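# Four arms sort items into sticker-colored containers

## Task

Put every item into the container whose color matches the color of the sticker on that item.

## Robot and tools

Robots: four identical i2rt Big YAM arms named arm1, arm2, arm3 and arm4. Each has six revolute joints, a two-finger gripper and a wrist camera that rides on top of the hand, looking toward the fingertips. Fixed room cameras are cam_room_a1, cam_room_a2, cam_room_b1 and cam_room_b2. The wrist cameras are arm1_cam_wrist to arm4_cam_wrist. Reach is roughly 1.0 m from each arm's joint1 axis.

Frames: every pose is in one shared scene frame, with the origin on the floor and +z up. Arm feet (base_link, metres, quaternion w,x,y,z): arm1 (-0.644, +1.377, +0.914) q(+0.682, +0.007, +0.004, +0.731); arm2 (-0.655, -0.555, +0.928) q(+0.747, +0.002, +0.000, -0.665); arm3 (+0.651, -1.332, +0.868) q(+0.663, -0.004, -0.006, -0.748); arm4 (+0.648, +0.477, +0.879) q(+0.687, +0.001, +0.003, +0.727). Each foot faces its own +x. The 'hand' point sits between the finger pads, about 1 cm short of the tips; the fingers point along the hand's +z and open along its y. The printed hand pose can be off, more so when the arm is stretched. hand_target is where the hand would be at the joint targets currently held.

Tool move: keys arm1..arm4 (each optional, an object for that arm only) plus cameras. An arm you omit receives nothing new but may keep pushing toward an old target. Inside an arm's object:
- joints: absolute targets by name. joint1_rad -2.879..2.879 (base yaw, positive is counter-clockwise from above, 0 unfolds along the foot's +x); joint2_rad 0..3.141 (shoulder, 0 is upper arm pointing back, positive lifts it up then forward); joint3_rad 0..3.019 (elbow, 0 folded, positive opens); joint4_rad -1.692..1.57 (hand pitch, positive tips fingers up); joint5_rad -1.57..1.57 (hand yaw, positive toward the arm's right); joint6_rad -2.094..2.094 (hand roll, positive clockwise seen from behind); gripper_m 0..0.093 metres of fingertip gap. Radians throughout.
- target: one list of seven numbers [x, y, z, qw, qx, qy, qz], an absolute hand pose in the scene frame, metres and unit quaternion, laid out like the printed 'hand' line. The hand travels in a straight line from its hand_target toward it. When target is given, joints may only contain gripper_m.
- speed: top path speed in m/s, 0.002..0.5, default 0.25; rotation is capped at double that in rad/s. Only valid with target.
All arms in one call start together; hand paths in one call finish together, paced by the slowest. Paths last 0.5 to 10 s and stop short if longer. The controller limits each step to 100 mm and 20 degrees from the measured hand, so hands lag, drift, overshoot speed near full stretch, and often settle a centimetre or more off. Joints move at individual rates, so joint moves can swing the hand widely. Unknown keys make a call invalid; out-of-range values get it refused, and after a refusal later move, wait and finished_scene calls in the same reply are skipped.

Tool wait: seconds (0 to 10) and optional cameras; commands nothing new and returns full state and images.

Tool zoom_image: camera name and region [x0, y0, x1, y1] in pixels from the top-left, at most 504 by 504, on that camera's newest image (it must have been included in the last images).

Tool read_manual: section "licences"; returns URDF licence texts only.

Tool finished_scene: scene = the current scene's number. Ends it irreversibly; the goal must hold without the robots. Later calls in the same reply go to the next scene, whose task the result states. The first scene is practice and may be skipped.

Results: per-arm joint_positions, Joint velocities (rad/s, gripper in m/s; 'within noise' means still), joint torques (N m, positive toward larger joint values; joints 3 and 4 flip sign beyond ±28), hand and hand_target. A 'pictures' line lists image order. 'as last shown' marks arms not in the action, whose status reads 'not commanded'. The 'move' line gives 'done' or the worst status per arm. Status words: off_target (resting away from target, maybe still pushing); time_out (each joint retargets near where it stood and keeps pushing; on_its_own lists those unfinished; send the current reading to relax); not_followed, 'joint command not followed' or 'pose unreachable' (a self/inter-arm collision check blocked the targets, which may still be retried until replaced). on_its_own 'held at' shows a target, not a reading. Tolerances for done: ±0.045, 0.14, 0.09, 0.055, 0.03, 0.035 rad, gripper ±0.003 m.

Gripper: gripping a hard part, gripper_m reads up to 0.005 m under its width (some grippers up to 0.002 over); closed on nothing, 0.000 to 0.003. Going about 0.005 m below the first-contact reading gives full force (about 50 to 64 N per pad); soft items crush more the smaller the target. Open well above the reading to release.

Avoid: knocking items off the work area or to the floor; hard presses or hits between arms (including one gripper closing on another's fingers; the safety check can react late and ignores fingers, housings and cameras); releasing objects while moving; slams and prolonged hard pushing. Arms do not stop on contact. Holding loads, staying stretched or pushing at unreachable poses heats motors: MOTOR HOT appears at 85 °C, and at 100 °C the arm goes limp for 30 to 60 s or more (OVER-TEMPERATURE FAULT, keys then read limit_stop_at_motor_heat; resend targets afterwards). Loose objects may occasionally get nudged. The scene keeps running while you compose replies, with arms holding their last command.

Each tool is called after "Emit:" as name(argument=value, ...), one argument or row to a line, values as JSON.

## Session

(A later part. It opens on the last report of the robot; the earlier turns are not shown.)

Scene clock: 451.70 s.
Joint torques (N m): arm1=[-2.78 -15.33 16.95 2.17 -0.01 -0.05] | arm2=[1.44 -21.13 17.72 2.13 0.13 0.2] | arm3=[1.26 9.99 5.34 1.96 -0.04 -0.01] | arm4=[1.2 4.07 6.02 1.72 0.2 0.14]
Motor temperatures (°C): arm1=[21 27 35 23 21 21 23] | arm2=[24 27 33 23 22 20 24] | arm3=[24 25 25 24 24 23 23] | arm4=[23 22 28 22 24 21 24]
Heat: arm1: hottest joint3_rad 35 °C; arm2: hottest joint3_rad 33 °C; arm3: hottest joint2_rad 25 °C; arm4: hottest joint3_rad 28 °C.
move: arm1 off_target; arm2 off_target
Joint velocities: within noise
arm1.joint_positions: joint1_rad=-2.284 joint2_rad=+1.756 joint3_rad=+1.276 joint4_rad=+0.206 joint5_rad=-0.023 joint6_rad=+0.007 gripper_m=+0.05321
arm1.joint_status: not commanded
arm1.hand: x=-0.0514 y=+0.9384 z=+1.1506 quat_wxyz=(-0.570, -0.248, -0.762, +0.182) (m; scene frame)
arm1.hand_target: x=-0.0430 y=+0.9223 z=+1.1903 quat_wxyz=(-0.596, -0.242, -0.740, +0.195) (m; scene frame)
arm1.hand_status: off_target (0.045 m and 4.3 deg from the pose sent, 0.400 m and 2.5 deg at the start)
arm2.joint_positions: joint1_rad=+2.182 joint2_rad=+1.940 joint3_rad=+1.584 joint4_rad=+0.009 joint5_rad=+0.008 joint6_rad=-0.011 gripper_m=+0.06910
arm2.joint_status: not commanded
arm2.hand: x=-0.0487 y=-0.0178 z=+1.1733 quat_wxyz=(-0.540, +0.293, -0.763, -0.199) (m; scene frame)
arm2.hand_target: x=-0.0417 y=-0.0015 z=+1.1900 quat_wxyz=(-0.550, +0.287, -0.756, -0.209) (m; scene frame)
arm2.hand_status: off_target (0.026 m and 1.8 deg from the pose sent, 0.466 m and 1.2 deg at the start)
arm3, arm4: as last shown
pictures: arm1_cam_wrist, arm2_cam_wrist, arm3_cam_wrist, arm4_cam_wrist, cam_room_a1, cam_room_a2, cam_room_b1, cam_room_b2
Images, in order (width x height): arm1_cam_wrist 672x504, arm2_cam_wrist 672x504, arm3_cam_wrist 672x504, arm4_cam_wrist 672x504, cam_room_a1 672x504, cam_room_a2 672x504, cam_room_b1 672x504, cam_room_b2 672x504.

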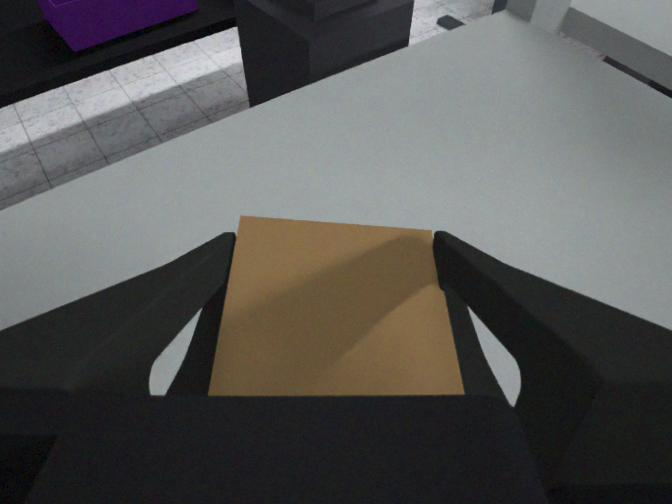

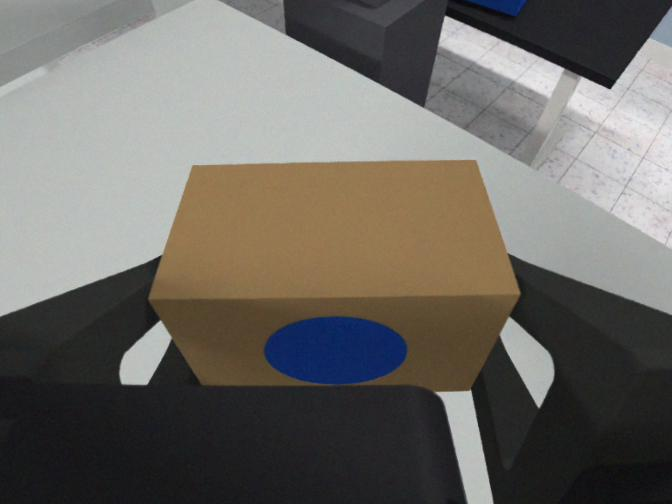

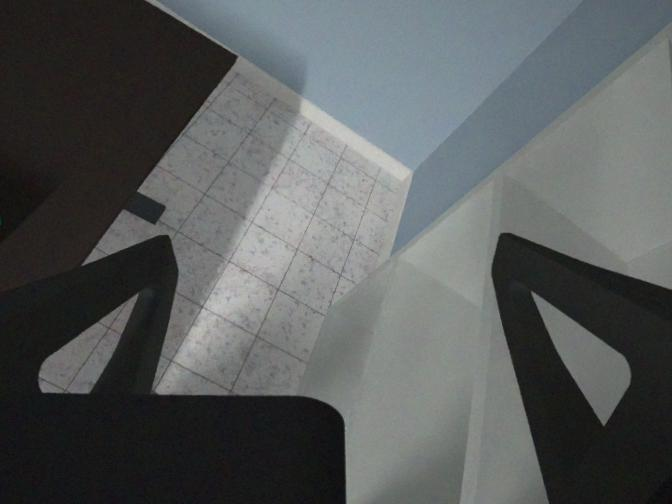

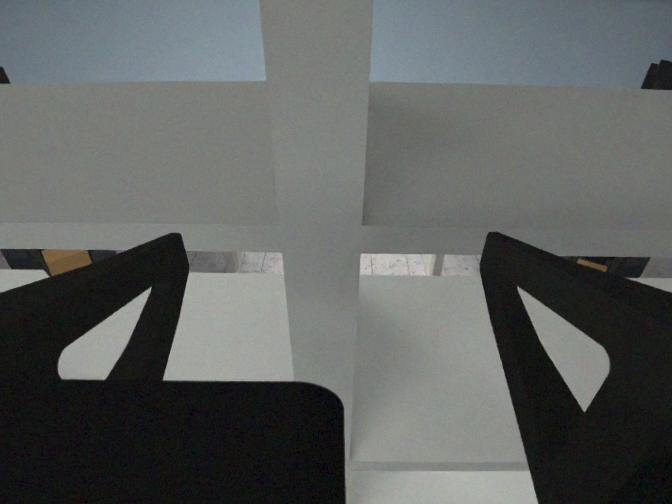

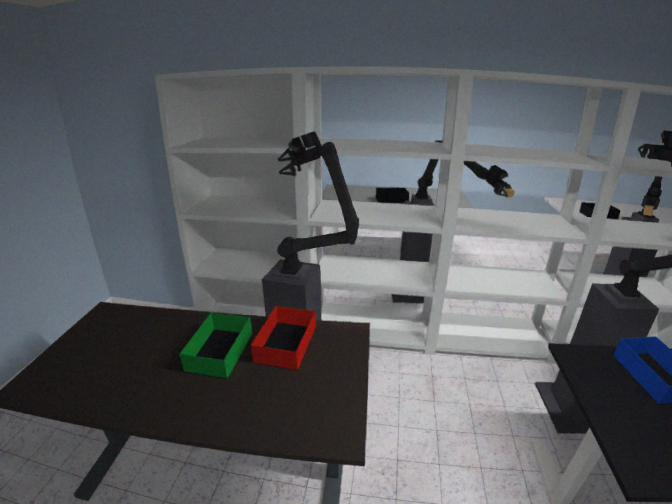

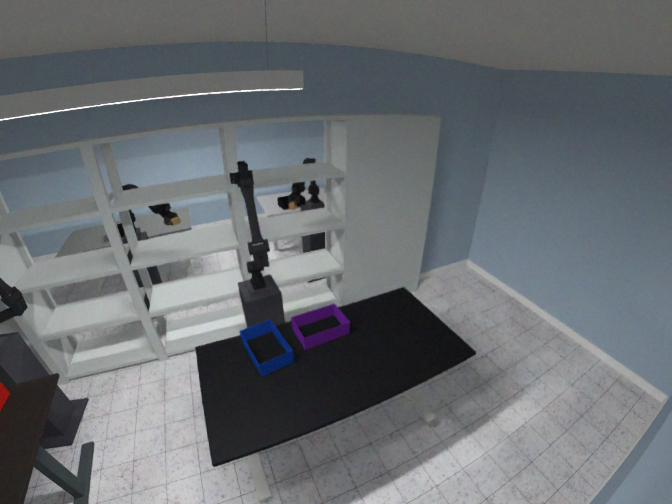

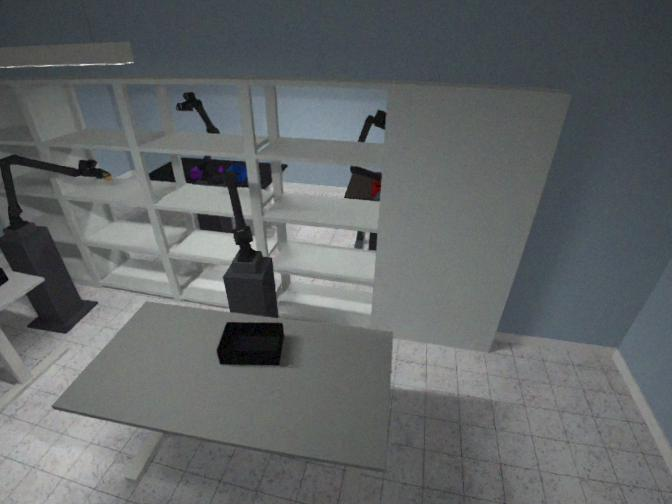

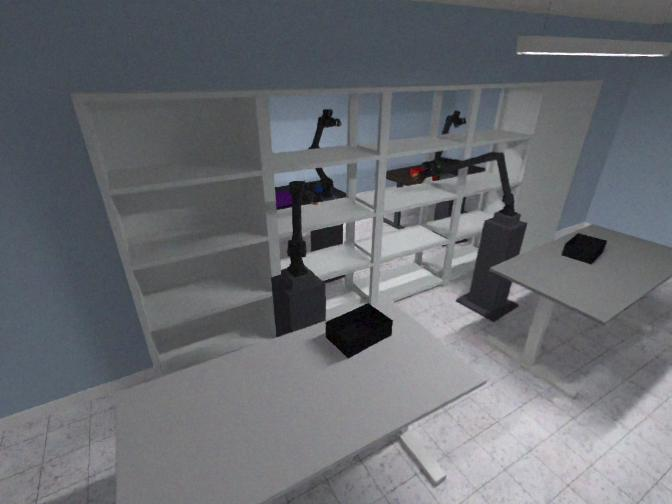

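Emit:
move(
  arm1={"target":[-0.04,0.915,1.15,0.6020,0.2390,0.7360,-0.1980],"speed":0.1},
  arm2={"target":[-0.04,0.005,1.14,-0.5495,0.2873,-0.7563,-0.2087],"speed":0.1},
  cameras=["arm1_cam_wrist","arm2_cam_wrist","cam_room_a2"],
)

Emit:
zoom_image(
  camera="cam_room_a2",
  region=[230, 150, 350, 240],
)

Emit:
zoom_image(
  camera="cam_room_a2",
  region=[110, 170, 230, 260],
)

Scene clock: 465.33 s.
Joint torques (N m): arm1=[-2.67 -15.03 13.18 2.77 -0.05 -0.07] | arm2=[1.55 -21.3 13.87 3.52 0.15 0.21] | arm3=[1.26 9.99 5.3 1.99 -0.04 0] | arm4=[1.61 3.43 6.19 1.66 0.19 0.12]
Motor temperatures (°C): arm1=[21 27 36 23 21 21 23] | arm2=[24 27 38 22 22 20 25] | arm3=[24 25 25 24 24 23 23] | arm4=[23 22 28 22 24 21 24]
Heat: arm1: hottest joint3_rad 36 °C; arm2: hottest joint3_rad 38 °C; arm3: hottest joint2_rad 25 °C; arm4: hottest joint3_rad 28 °C.
move: arm1 off_target; arm2 off_target
Joint velocities: within noise
arm1.joint_positions: joint1_rad=-2.291 joint2_rad=+1.821 joint3_rad=+1.276 joint4_rad=+0.304 joint5_rad=-0.029 joint6_rad=+0.005 gripper_m=+0.05321
arm1.joint_status: not commanded
arm1.hand: x=-0.0438 y=+0.9274 z=+1.1270 quat_wxyz=(-0.582, -0.244, -0.753, +0.186) (m; scene frame)
arm1.hand_target: x=-0.0410 y=+0.9158 z=+1.1500 quat_wxyz=(-0.602, -0.239, -0.736, +0.198) (m; scene frame)
arm1.hand_status: off_target (0.026 m and 3.3 deg from the pose sent, 0.026 m and 5.2 deg at the start)
arm2.joint_positions: joint1_rad=+2.187 joint2_rad=+1.997 joint3_rad=+1.584 joint4_rad=+0.076 joint5_rad=+0.013 joint6_rad=-0.010 gripper_m=+0.06910
arm2.joint_status: not commanded
arm2.hand: x=-0.0429 y=-0.0075 z=+1.1434 quat_wxyz=(-0.544, +0.292, -0.760, -0.201) (m; scene frame)
arm2.hand_target: x=-0.0407 y=+0.0046 z=+1.1401 quat_wxyz=(-0.549, +0.287, -0.756, -0.209) (m; scene frame)
arm2.hand_status: off_target (0.013 m and 1.3 deg from the pose sent, 0.041 m and 1.8 deg at the start)
arm3, arm4: as last shown
pictures: arm1_cam_wrist, arm2_cam_wrist, cam_room_a2
Images, in order (width x height): arm1_cam_wrist 672x504, arm2_cam_wrist 672x504, cam_room_a2 672x504.

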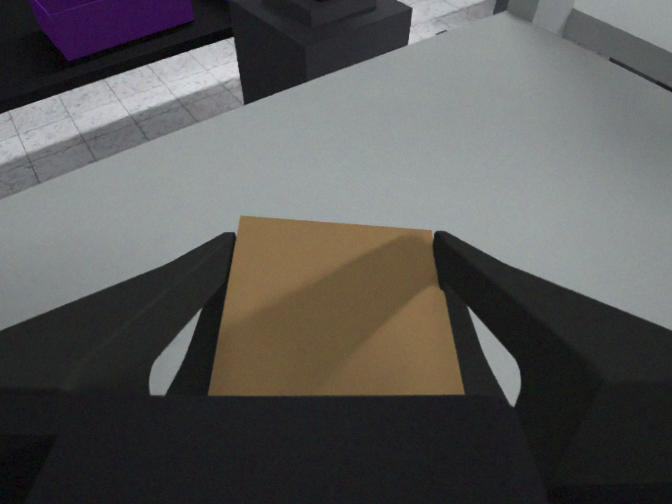

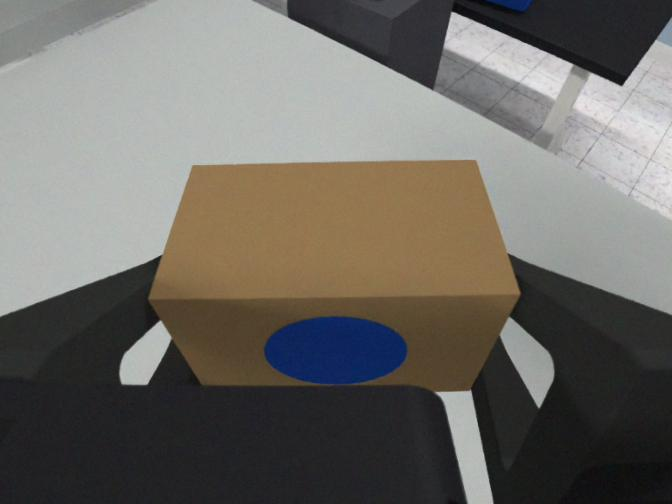

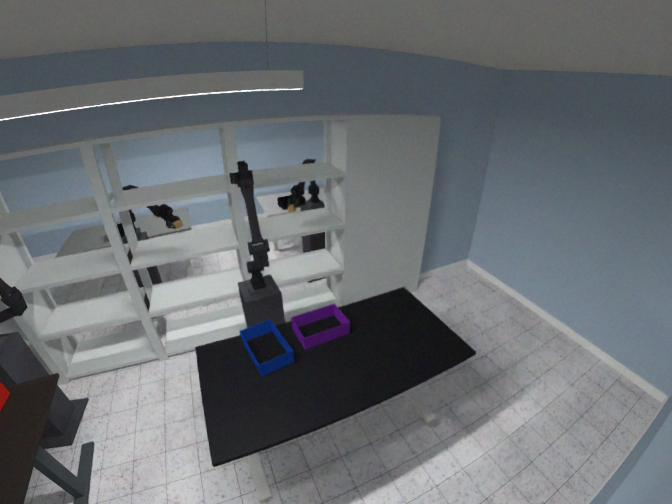

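Scaled by 4.200.

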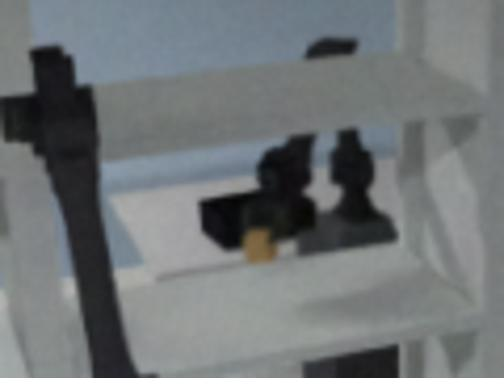

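Scaled by 4.200.

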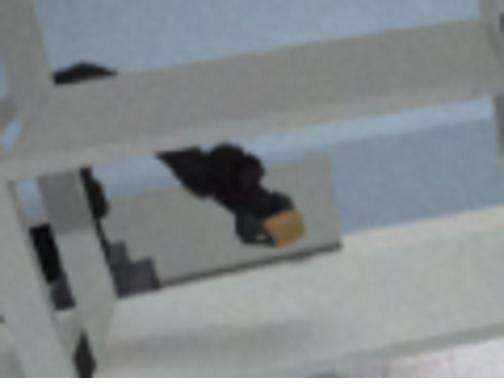

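Emit:
move(
  arm1={"target":[-0.04,0.91,1.10,0.6020,0.2390,0.7360,-0.1980],"speed":0.1},
  arm2={"target":[-0.04,0.01,1.09,-0.5495,0.2873,-0.7563,-0.2087],"speed":0.1},
  cameras=["arm1_cam_wrist","arm2_cam_wrist","cam_room_a2"],
)

Emit:
zoom_image(
  camera="cam_room_a2",
  region=[230, 150, 350, 240],
)

Emit:
zoom_image(
  camera="cam_room_a2",
  region=[110, 170, 230, 260],
)

Scene clock: 475.83 s.
Joint torques (N m): arm1=[-2.9 -16.26 10.73 2.85 -0.04 -0.04] | arm2=[1.55 -22.07 10.85 3.55 0.14 0.21] | arm3=[1.2 10.05 5.37 1.95 -0.05 -0.01] | arm4=[1.08 3.72 6.04 1.77 0.24 0.14]
Motor temperatures (°C): arm1=[21 28 36 23 21 21 23] | arm2=[24 27 38 23 22 20 25] | arm3=[24 25 25 24 24 23 23] | arm4=[23 22 28 22 24 21 24]
Heat: arm1: hottest joint3_rad 36 °C; arm2: hottest joint3_rad 38 °C; arm3: hottest joint2_rad 25 °C; arm4: hottest joint3_rad 28 °C.
move: arm1 off_target; arm2 off_target
Joint velocities: within noise
arm1.joint_positions: joint1_rad=-2.297 joint2_rad=+1.902 joint3_rad=+1.266 joint4_rad=+0.416 joint5_rad=-0.035 joint6_rad=+0.004 gripper_m=+0.05321
arm1.joint_status: not commanded
arm1.hand: x=-0.0388 y=+0.9188 z=+1.0890 quat_wxyz=(-0.590, -0.242, -0.747, +0.189) (m; scene frame)
arm1.hand_target: x=-0.0403 y=+0.9102 z=+1.1002 quat_wxyz=(-0.602, -0.239, -0.736, +0.198) (m; scene frame)
arm1.hand_status: off_target (0.014 m and 2.1 deg from the pose sent, 0.032 m and 3.3 deg at the start)
arm2.joint_positions: joint1_rad=+2.192 joint2_rad=+2.064 joint3_rad=+1.584 joint4_rad=+0.175 joint5_rad=+0.018 joint6_rad=-0.008 gripper_m=+0.06910
arm2.joint_status: not commanded
arm2.hand: x=-0.0360 y=+0.0031 z=+1.1127 quat_wxyz=(-0.556, +0.288, -0.752, -0.205) (m; scene frame)
arm2.hand_target: x=-0.0405 y=+0.0093 z=+1.0901 quat_wxyz=(-0.549, +0.287, -0.756, -0.208) (m; scene frame)
arm2.hand_status: off_target (0.024 m and 1.0 deg from the pose sent, 0.056 m and 1.3 deg at the start)
arm3, arm4: as last shown
pictures: arm1_cam_wrist, arm2_cam_wrist, cam_room_a2
Images, in order (width x height): arm1_cam_wrist 672x504, arm2_cam_wrist 672x504, cam_room_a2 672x504.

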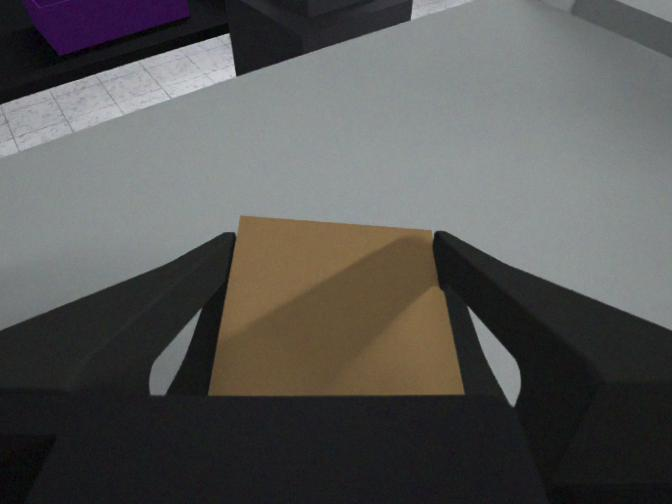

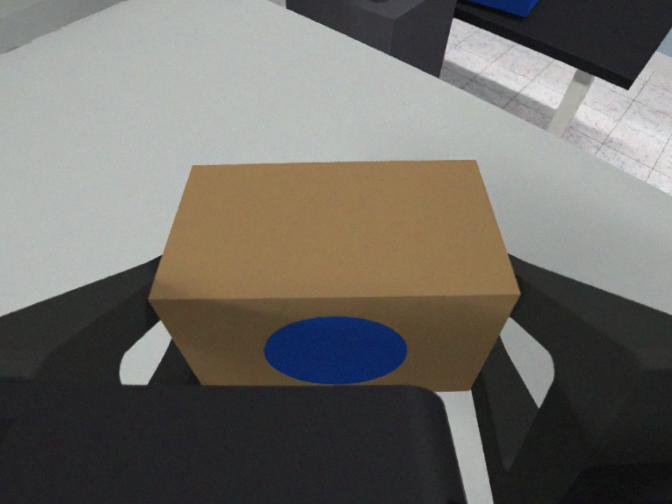

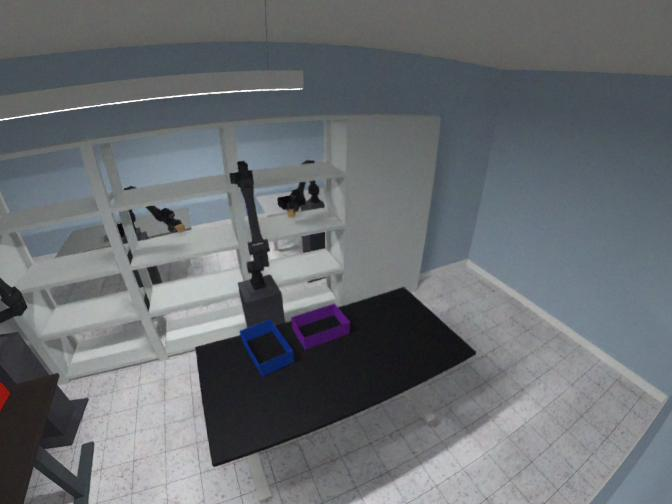

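Scaled by 4.200.

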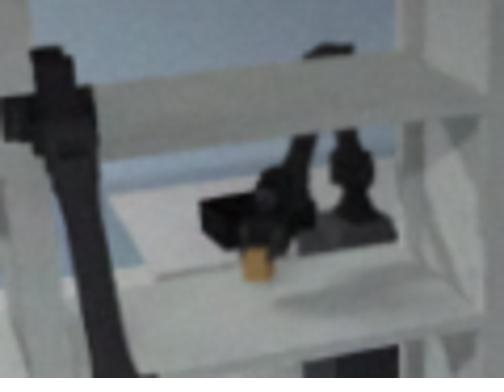

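Scaled by 4.200.

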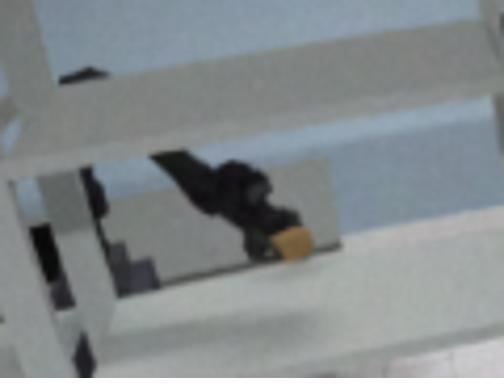

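Emit:
move(
  arm1={"target":[-0.04,0.91,1.06,0.6020,0.2390,0.7360,-0.1980],"speed":0.1},
  arm2={"target":[-0.045,0.01,1.02,-0.5495,0.2873,-0.7563,-0.2087],"speed":0.1},
  cameras=["arm1_cam_wrist","arm2_cam_wrist","cam_room_a2"],
)

Emit:
zoom_image(
  camera="cam_room_a2",
  region=[230, 150, 350, 240],
)

Emit:
zoom_image(
  camera="cam_room_a2",
  region=[110, 170, 230, 260],
)

Scene clock: 483.17 s.
Joint torques (N m): arm1=[-3.14 -15.74 9.96 2.82 -0.03 -0.06] | arm2=[1.32 -22.42 10.13 3.56 0.14 0.21] | arm3=[1.38 10.17 5.35 1.96 -0.04 0] | arm4=[0.97 3.19 6.19 1.81 0.2 0.13]
Motor temperatures (°C): arm1=[21 27 36 23 21 21 23] | arm2=[24 27 37 23 22 20 25] | arm3=[24 25 25 24 24 23 23] | arm4=[23 22 28 22 24 21 24]
Heat: arm1: hottest joint3_rad 36 °C; arm2: hottest joint3_rad 37 °C; arm3: hottest joint2_rad 25 °C; arm4: hottest joint3_rad 28 °C.
move: arm1 done; arm2 off_target
Joint velocities: within noise
arm1.joint_positions: joint1_rad=-2.297 joint2_rad=+1.965 joint3_rad=+1.246 joint4_rad=+0.505 joint5_rad=-0.035 joint6_rad=+0.004 gripper_m=+0.05321
arm1.joint_status: not commanded
arm1.hand: x=-0.0385 y=+0.9182 z=+1.0538 quat_wxyz=(-0.593, -0.241, -0.745, +0.190) (m; scene frame)
arm1.hand_target: x=-0.0402 y=+0.9101 z=+1.0601 quat_wxyz=(-0.602, -0.239, -0.736, +0.198) (m; scene frame)
arm1.hand_status: done (0.010 m and 1.8 deg from the pose sent, 0.030 m and 2.2 deg at the start)
arm2.joint_positions: joint1_rad=+2.197 joint2_rad=+2.158 joint3_rad=+1.533 joint4_rad=+0.318 joint5_rad=+0.023 joint6_rad=-0.007 gripper_m=+0.06910
arm2.joint_status: not commanded
arm2.hand: x=-0.0395 y=+0.0046 z=+1.0412 quat_wxyz=(-0.556, +0.289, -0.752, -0.205) (m; scene frame)
arm2.hand_target: x=-0.0454 y=+0.0094 z=+1.0201 quat_wxyz=(-0.549, +0.287, -0.756, -0.208) (m; scene frame)
arm2.hand_status: off_target (0.023 m and 1.0 deg from the pose sent, 0.094 m and 1.0 deg at the start)
arm3, arm4: as last shown
pictures: arm1_cam_wrist, arm2_cam_wrist, cam_room_a2
Images, in order (width x height): arm1_cam_wrist 672x504, arm2_cam_wrist 672x504, cam_room_a2 672x504.

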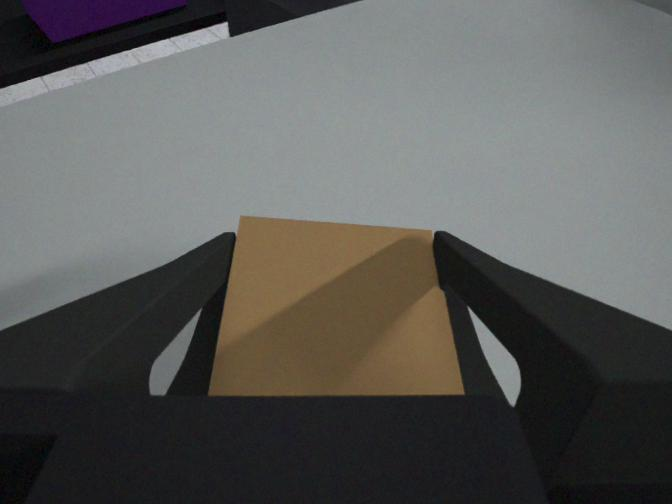

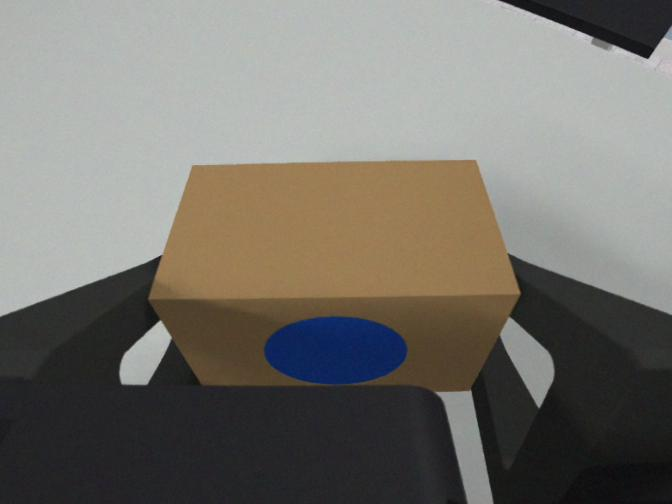

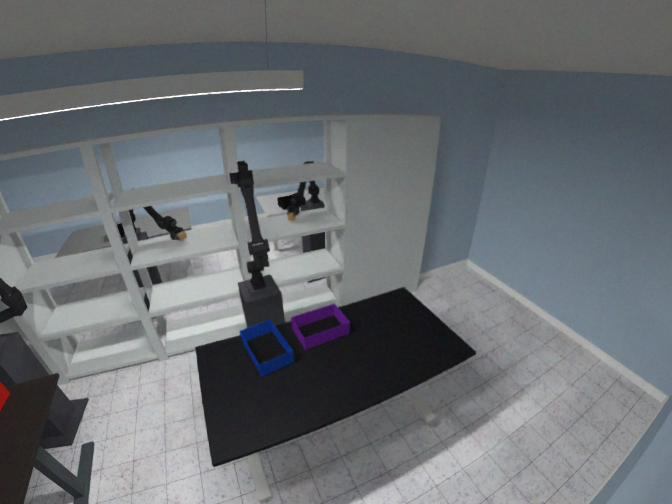

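Scaled by 4.200.

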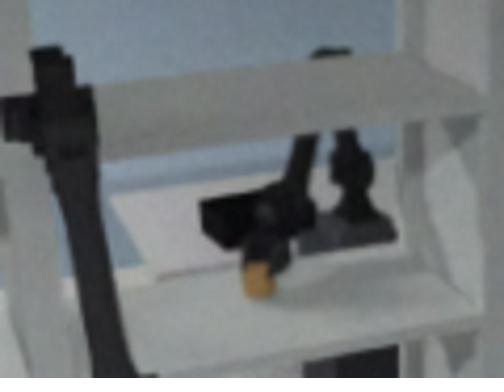

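Scaled by 4.200.

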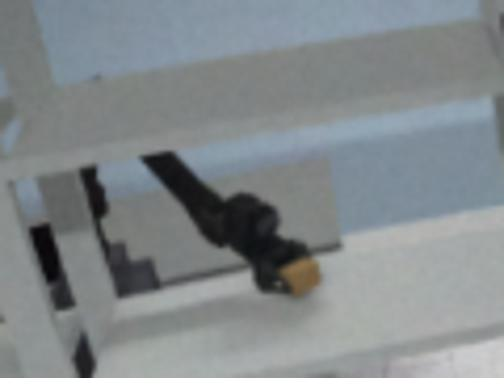

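Emit:
move(
  arm1={"target":[-0.04,0.91,1.035,0.6020,0.2390,0.7360,-0.1980],"speed":0.06},
  arm2={"target":[-0.045,0.01,0.99,-0.5495,0.2873,-0.7563,-0.2087],"speed":0.06},
  cameras=["arm1_cam_wrist","arm2_cam_wrist","cam_room_a2","cam_room_a1"],
)

Emit:
zoom_image(
  camera="cam_room_a2",
  region=[230, 150, 350, 240],
)

Emit:
zoom_image(
  camera="cam_room_a2",
  region=[110, 170, 230, 260],
)

Emit:
zoom_image(
  camera="cam_room_a1",
  region=[450, 150, 570, 240],
)

Scene clock: 493.80 s.
Joint torques (N m): arm1=[-2.32 -14.51 9.06 2.81 0 -0.07] | arm2=[1.38 -22.24 9.39 3.49 0.14 0.18] | arm3=[1.2 10.23 5.34 1.95 -0.04 0] | arm4=[1.26 3.66 6.22 1.7 0.2 0.15]
Motor temperatures (°C): arm1=[21 27 35 23 21 21 23] | arm2=[24 28 35 23 22 20 25] | arm3=[24 25 25 24 24 23 23] | arm4=[23 22 28 22 24 21 24]
Heat: arm1: hottest joint3_rad 35 °C; arm2: hottest joint3_rad 35 °C; arm3: hottest joint2_rad 25 °C; arm4: hottest joint3_rad 28 °C.
move: arm1 off_target; arm2 off_target
Joint velocities: within noise
arm1.joint_positions: joint1_rad=-2.297 joint2_rad=+1.995 joint3_rad=+1.245 joint4_rad=+0.564 joint5_rad=-0.035 joint6_rad=+0.002 gripper_m=+0.05321
arm1.joint_status: not commanded
arm1.hand: x=-0.0362 y=+0.9164 z=+1.0449 quat_wxyz=(-0.603, -0.238, -0.737, +0.193) (m; scene frame)
arm1.hand_target: x=-0.0402 y=+0.9102 z=+1.0350 quat_wxyz=(-0.602, -0.239, -0.736, +0.198) (m; scene frame)
arm1.hand_status: off_target (0.012 m and 0.5 deg from the pose sent, 0.021 m and 1.8 deg at the start)
arm2.joint_positions: joint1_rad=+2.197 joint2_rad=+2.202 joint3_rad=+1.533 joint4_rad=+0.375 joint5_rad=+0.023 joint6_rad=-0.005 gripper_m=+0.06910
arm2.joint_status: not commanded
arm2.hand: x=-0.0374 y=+0.0065 z=+1.0192 quat_wxyz=(-0.560, +0.286, -0.749, -0.207) (m; scene frame)
arm2.hand_target: x=-0.0455 y=+0.0092 z=+0.9903 quat_wxyz=(-0.549, +0.287, -0.756, -0.208) (m; scene frame)
arm2.hand_status: off_target (0.030 m and 1.5 deg from the pose sent, 0.052 m and 1.0 deg at the start)
arm3, arm4: as last shown
pictures: arm1_cam_wrist, arm2_cam_wrist, cam_room_a1, cam_room_a2
Images, in order (width x height): arm1_cam_wrist 672x504, arm2_cam_wrist 672x504, cam_room_a1 672x504, cam_room_a2 672x504.

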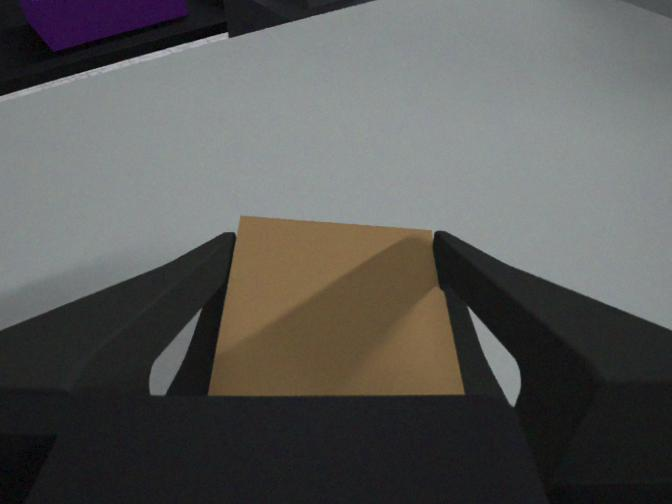

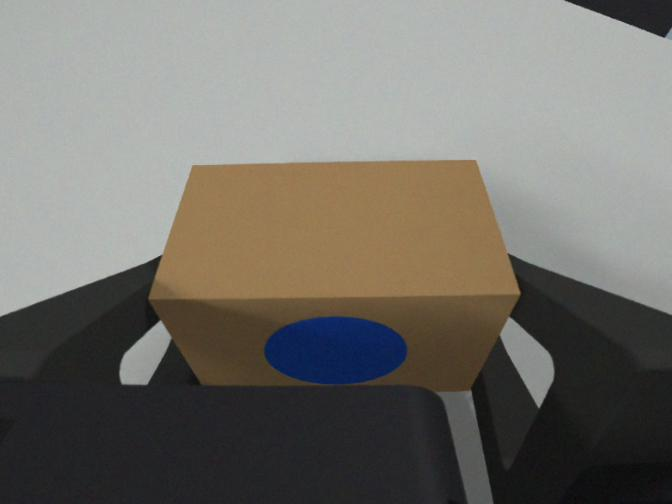

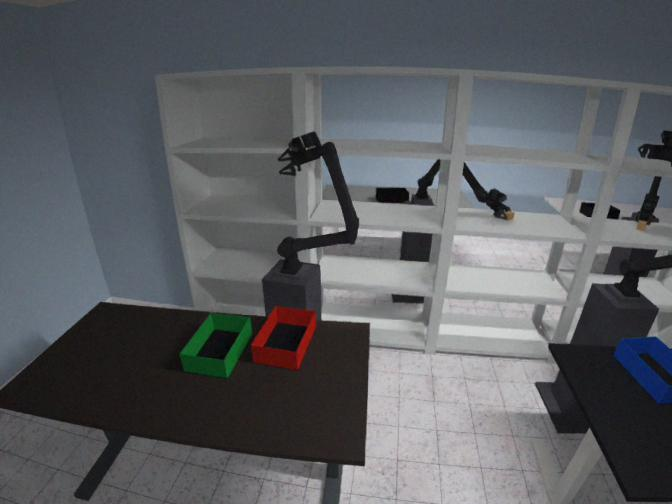

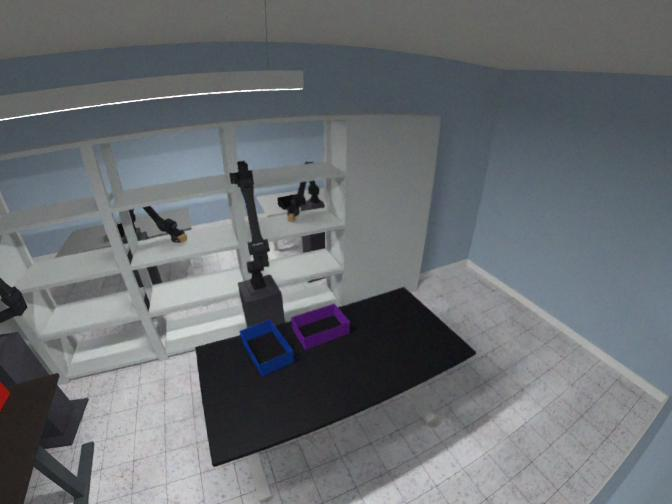

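Scaled by 4.200.

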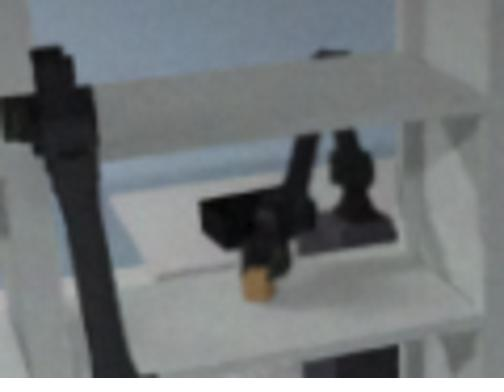

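Scaled by 4.200.

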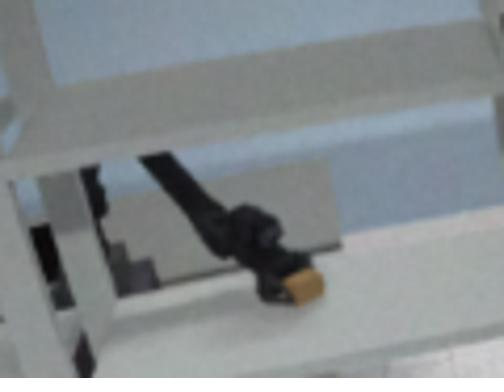

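Scaled by 4.200.

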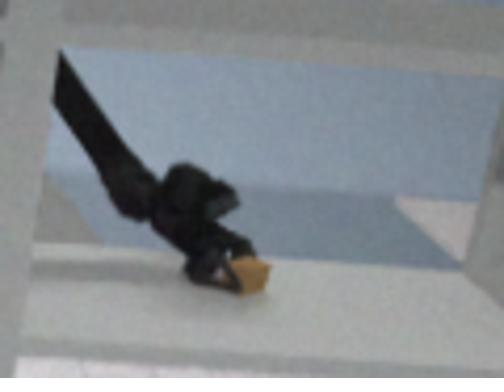

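Emit:
move(
  arm1={"target":[-0.04,0.91,1.015,0.6020,0.2390,0.7360,-0.1980],"speed":0.06},
  arm2={"target":[-0.045,0.01,0.97,-0.5495,0.2873,-0.7563,-0.2087],"speed":0.06},
  cameras=["arm1_cam_wrist","arm2_cam_wrist","cam_room_a2","cam_room_a1"],
)

Emit:
zoom_image(
  camera="cam_room_a2",
  region=[230, 150, 350, 240],
)

Emit:
zoom_image(
  camera="cam_room_a2",
  region=[110, 170, 230, 260],
)

Emit:
zoom_image(
  camera="cam_room_a1",
  region=[450, 150, 570, 240],
)

Scene clock: 504.17 s.
Joint torques (N m): arm1=[-2.67 -13.68 8.23 2.28 -0.03 0.04] | arm2=[1.44 -20.72 8.9 3.3 0.14 0.15] | arm3=[1.26 9.99 5.35 1.96 -0.05 -0.01] | arm4=[0.91 3.49 6.05 1.69 0.19 0.16]
Motor temperatures (°C): arm1=[21 28 35 23 21 21 23] | arm2=[24 28 34 23 22 20 25] | arm3=[24 25 25 24 24 23 23] | arm4=[23 22 28 22 24 21 24]
Heat: arm1: hottest joint3_rad 35 °C; arm2: hottest joint3_rad 34 °C; arm3: hottest joint2_rad 25 °C; arm4: hottest joint3_rad 28 °C.
move: arm1 off_target; arm2 off_target
Joint velocities: within noise
arm1.joint_positions: joint1_rad=-2.297 joint2_rad=+2.013 joint3_rad=+1.245 joint4_rad=+0.618 joint5_rad=-0.035 joint6_rad=-0.002 gripper_m=+0.05321
arm1.joint_status: not commanded
arm1.hand: x=-0.0343 y=+0.9149 z=+1.0448 quat_wxyz=(-0.615, -0.233, -0.726, +0.199) (m; scene frame)
arm1.hand_target: x=-0.0408 y=+0.9107 z=+1.0156 quat_wxyz=(-0.602, -0.239, -0.736, +0.198) (m; scene frame)
arm1.hand_status: off_target (0.031 m and 2.0 deg from the pose sent, 0.031 m and 0.5 deg at the start)
arm2.joint_positions: joint1_rad=+2.197 joint2_rad=+2.215 joint3_rad=+1.533 joint4_rad=+0.415 joint5_rad=+0.023 joint6_rad=-0.001 gripper_m=+0.06910
arm2.joint_status: not commanded
arm2.hand: x=-0.0358 y=+0.0080 z=+1.0184 quat_wxyz=(-0.570, +0.282, -0.742, -0.212) (m; scene frame)
arm2.hand_target: x=-0.0465 y=+0.0082 z=+0.9711 quat_wxyz=(-0.549, +0.287, -0.756, -0.208) (m; scene frame)
arm2.hand_status: off_target (0.049 m and 3.0 deg from the pose sent, 0.050 m and 1.5 deg at the start)
arm3, arm4: as last shown
pictures: arm1_cam_wrist, arm2_cam_wrist, cam_room_a1, cam_room_a2
Images, in order (width x height): arm1_cam_wrist 672x504, arm2_cam_wrist 672x504, cam_room_a1 672x504, cam_room_a2 672x504.

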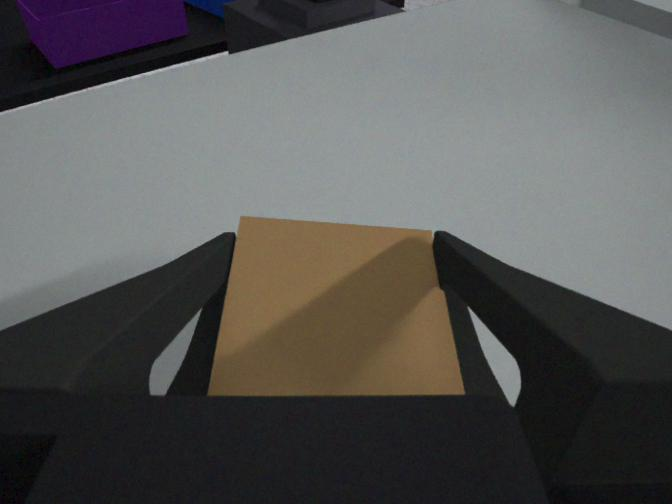

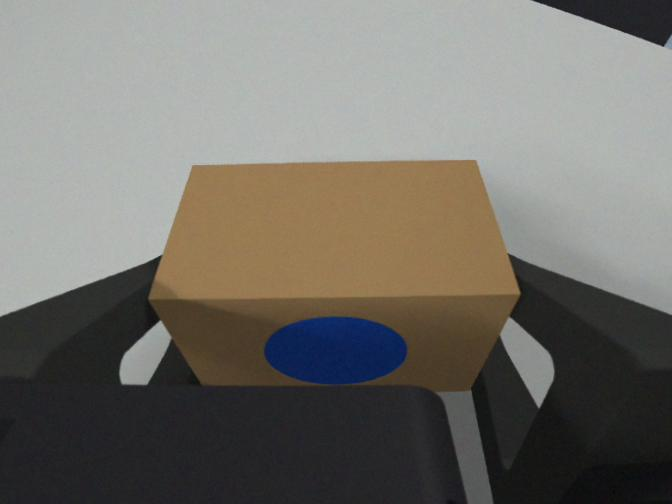

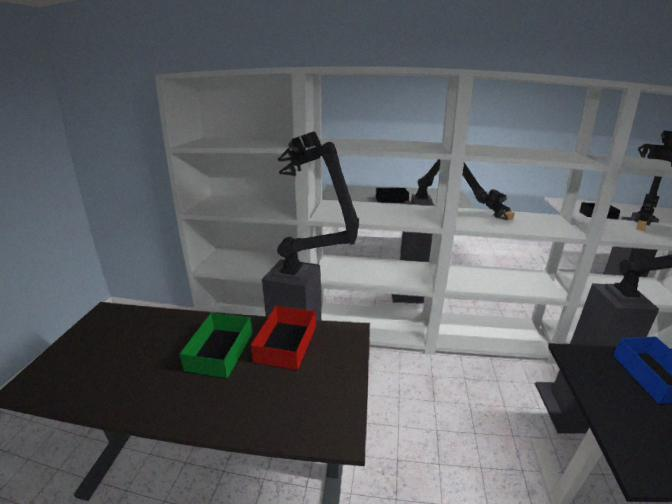

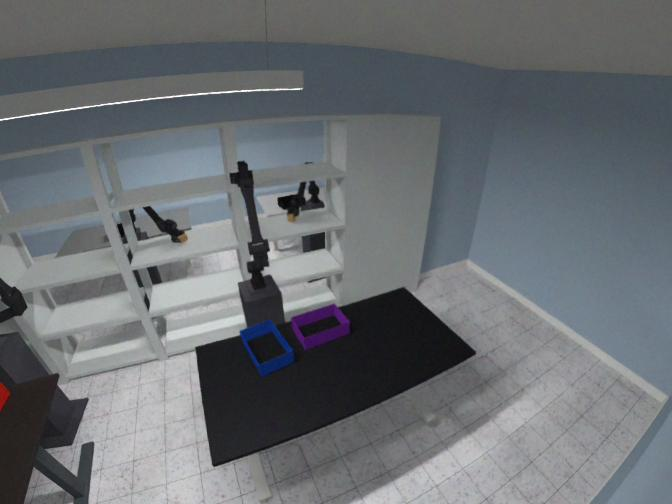

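Scaled by 4.200.

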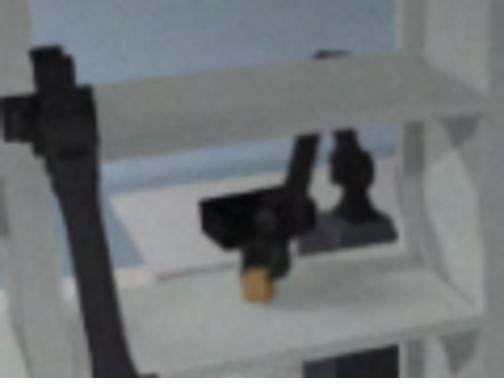

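Scaled by 4.200.

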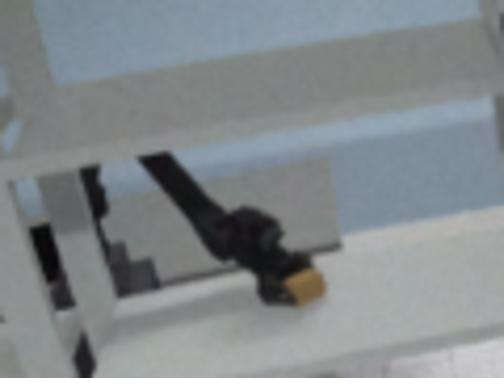

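Scaled by 4.200.

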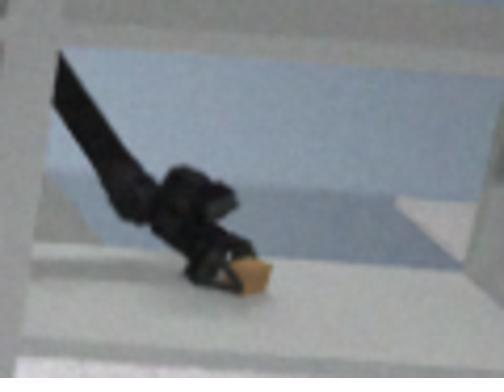

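Emit:
move(
  arm1={"target":[-0.035,0.914,1.04,0.6020,0.2390,0.7360,-0.1980],"speed":0.06},
  arm2={"target":[-0.037,0.008,1.01,-0.5495,0.2873,-0.7563,-0.2087],"speed":0.06},
  cameras=[],
)

Emit:
move(
  arm1={"joints":{"gripper_m":0.075}},
  arm2={"joints":{"gripper_m":0.085}},
  cameras=["arm1_cam_wrist","arm2_cam_wrist","cam_room_a2","cam_room_a1"],
)

Emit:
zoom_image(
  camera="cam_room_a2",
  region=[230, 150, 350, 240],
)

Emit:
zoom_image(
  camera="cam_room_a1",
  region=[450, 150, 570, 240],
)

Scene clock: 514.30 s.
Joint torques (N m): arm1=[-2.37 -16.79 9.66 0.68 0.15 0.03] | arm2=[0.67 -24.82 11.34 1.43 -0.17 0.07] | arm3=[1.26 9.99 5.35 2 -0.05 -0.01] | arm4=[1.08 3.6 6.15 1.73 0.23 0.12]
Motor temperatures (°C): arm1=[21 28 35 23 21 21 23] | arm2=[24 29 34 23 22 20 25] | arm3=[24 25 25 24 24 23 23] | arm4=[23 22 28 22 24 21 24]
Heat: arm1: hottest joint3_rad 35 °C; arm2: hottest joint3_rad 34 °C; arm3: hottest joint2_rad 25 °C; arm4: hottest joint3_rad 28 °C.
move: arm1 done; arm2 done
Joint velocities: within noise
arm1.joint_positions: joint1_rad=-2.297 joint2_rad=+2.009 joint3_rad=+1.245 joint4_rad=+0.602 joint5_rad=-0.031 joint6_rad=-0.002 gripper_m=+0.05321
arm1.joint_status: not commanded
arm1.hand: x=-0.0353 y=+0.9146 z=+1.0436 quat_wxyz=(-0.610, -0.235, -0.730, +0.200) (m; scene frame)
arm1.hand_target: x=-0.0351 y=+0.9140 z=+1.0400 quat_wxyz=(-0.602, -0.239, -0.736, +0.198) (m; scene frame)
arm1.hand_status: done (0.004 m and 1.3 deg from the pose sent, 0.005 m and 2.0 deg at the start)
arm2.joint_positions: joint1_rad=+2.197 joint2_rad=+2.206 joint3_rad=+1.533 joint4_rad=+0.381 joint5_rad=+0.020 joint6_rad=+0.003 gripper_m=+0.06910
arm2.joint_status: not commanded
arm2.hand: x=-0.0376 y=+0.0070 z=+1.0171 quat_wxyz=(-0.560, +0.284, -0.749, -0.211) (m; scene frame)
arm2.hand_target: x=-0.0370 y=+0.0079 z=+1.0102 quat_wxyz=(-0.550, +0.287, -0.756, -0.209) (m; scene frame)
arm2.hand_status: done (0.007 m and 1.5 deg from the pose sent, 0.009 m and 3.0 deg at the start)
arm3.joint_positions: joint1_rad=+0.075 joint2_rad=+0.276 joint3_rad=+1.523 joint4_rad=-1.599 joint5_rad=-0.185 joint6_rad=-0.597 gripper_m=+0.09396
arm3.joint_status: not commanded
arm3.hand: x=+0.6803 y=-1.3506 z=+1.4452 quat_wxyz=(-0.326, -0.350, -0.735, +0.481) (m; scene frame)
arm3.hand_target: x=+0.6804 y=-1.3484 z=+1.4507 quat_wxyz=(-0.328, -0.347, -0.731, +0.487) (m; scene frame)
arm3.hand_status: not commanded
arm4.joint_positions: joint1_rad=+1.504 joint2_rad=+0.605 joint3_rad=+1.599 joint4_rad=-1.009 joint5_rad=-0.004 joint6_rad=-0.011 gripper_m=+0.09401
arm4.joint_status: not commanded
arm4.hand: x=+0.4481 y=+0.4817 z=+1.5984 quat_wxyz=(-0.005, +0.711, +0.000, -0.704) (m; scene frame)
arm4.hand_target: x=+0.4513 y=+0.4811 z=+1.6019 quat_wxyz=(+0.000, +0.705, -0.003, -0.709) (m; scene frame)
arm4.hand_status: not commanded
pictures: none
No camera images: "cameras" was empty.

Scene clock: 514.80 s.
Joint torques (N m): arm1=[-2.08 -17.08 9.68 1.51 0.07 0.06] | arm2=[0.73 -24.53 11.33 1.69 -0.16 0.06] | arm3=[1.14 10.23 5.34 1.98 -0.05 -0.01] | arm4=[0.67 3.31 6.15 1.83 0.19 0.16]
Motor temperatures (°C): arm1=[21 28 35 23 21 21 23] | arm2=[24 29 34 23 22 20 25] | arm3=[24 25 25 24 24 23 23] | arm4=[23 22 28 22 24 21 24]
Heat: arm1: hottest joint3_rad 35 °C; arm2: hottest joint3_rad 34 °C; arm3: hottest joint2_rad 25 °C; arm4: hottest joint3_rad 28 °C.
move: arm1 done; arm2 done
Joint velocities: within noise
arm1.joint_positions: joint1_rad=-2.297 joint2_rad=+2.009 joint3_rad=+1.244 joint4_rad=+0.586 joint5_rad=-0.028 joint6_rad=-0.002 gripper_m=+0.07496
arm1.joint_status: all done
arm1.hand: x=-0.0364 y=+0.9148 z=+1.0393 quat_wxyz=(-0.604, -0.238, -0.735, +0.198) (m; scene frame)
arm1.hand_target: x=-0.0351 y=+0.9140 z=+1.0402 quat_wxyz=(-0.602, -0.239, -0.736, +0.198) (m; scene frame)
arm1.hand_status: not commanded
arm2.joint_positions: joint1_rad=+2.195 joint2_rad=+2.206 joint3_rad=+1.533 joint4_rad=+0.374 joint5_rad=+0.020 joint6_rad=+0.005 gripper_m=+0.08492
arm2.joint_status: all done
arm2.hand: x=-0.0369 y=+0.0056 z=+1.0155 quat_wxyz=(-0.557, +0.283, -0.752, -0.210) (m; scene frame)
arm2.hand_target: x=-0.0371 y=+0.0080 z=+1.0101 quat_wxyz=(-0.550, +0.287, -0.756, -0.209) (m; scene frame)
arm2.hand_status: not commanded
arm3, arm4: as last shown
pictures: arm1_cam_wrist, arm2_cam_wrist, cam_room_a1, cam_room_a2
Images, in order (width x height): arm1_cam_wrist 672x504, arm2_cam_wrist 672x504, cam_room_a1 672x504, cam_room_a2 672x504.

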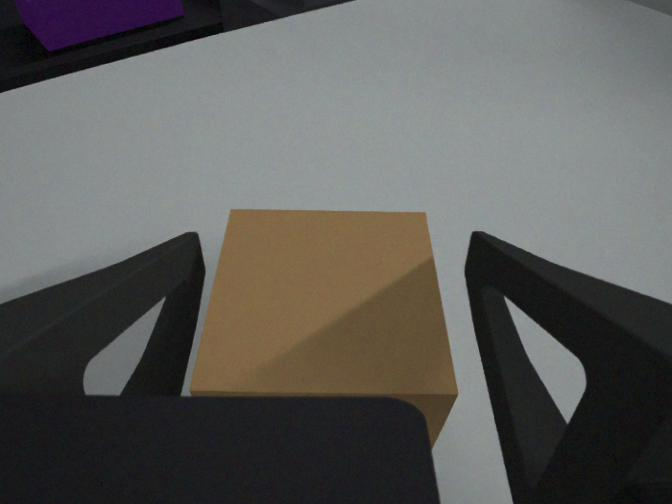

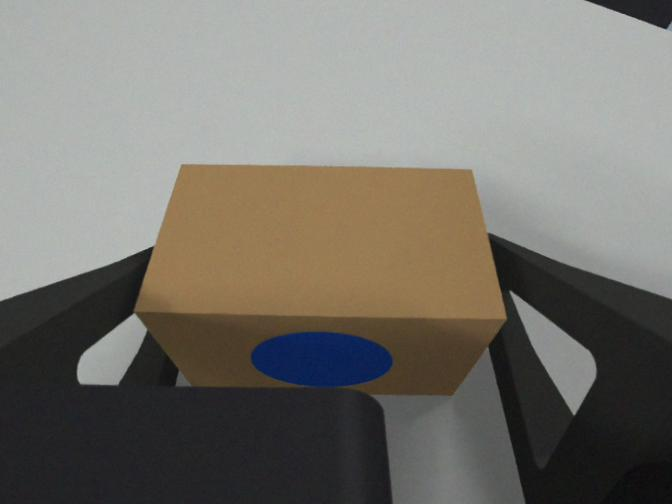

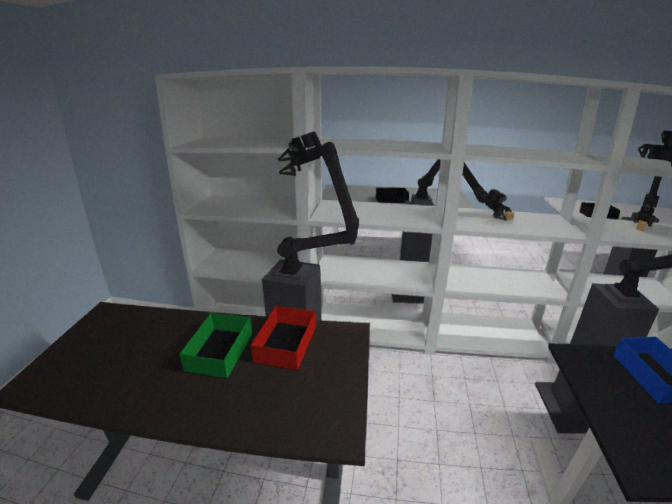

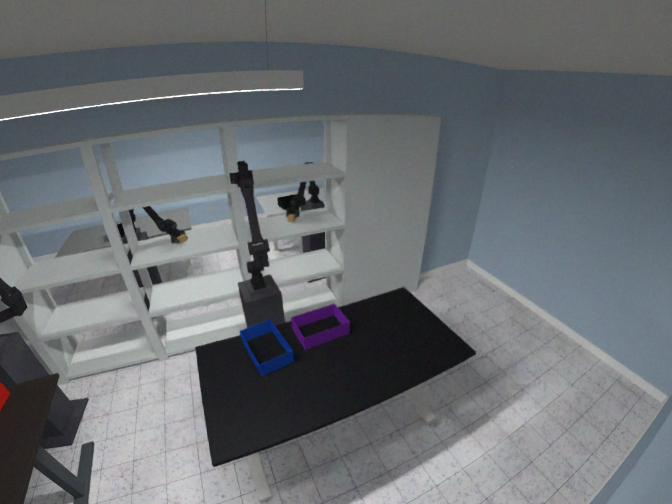

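Scaled by 4.200.

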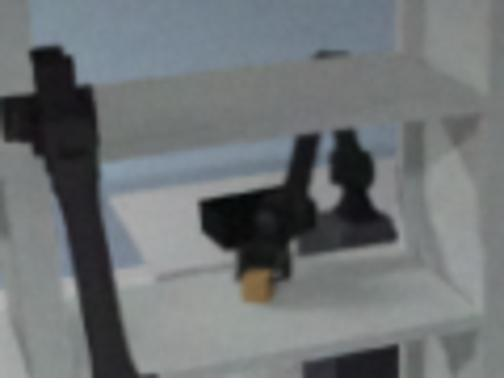

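Scaled by 4.200.

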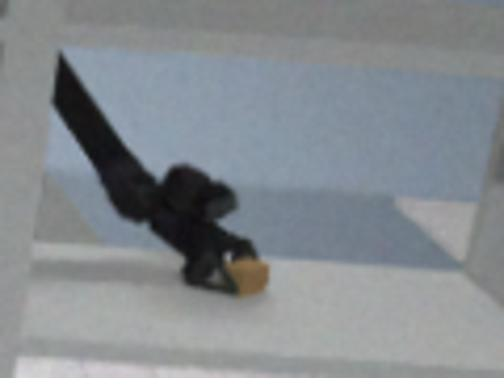

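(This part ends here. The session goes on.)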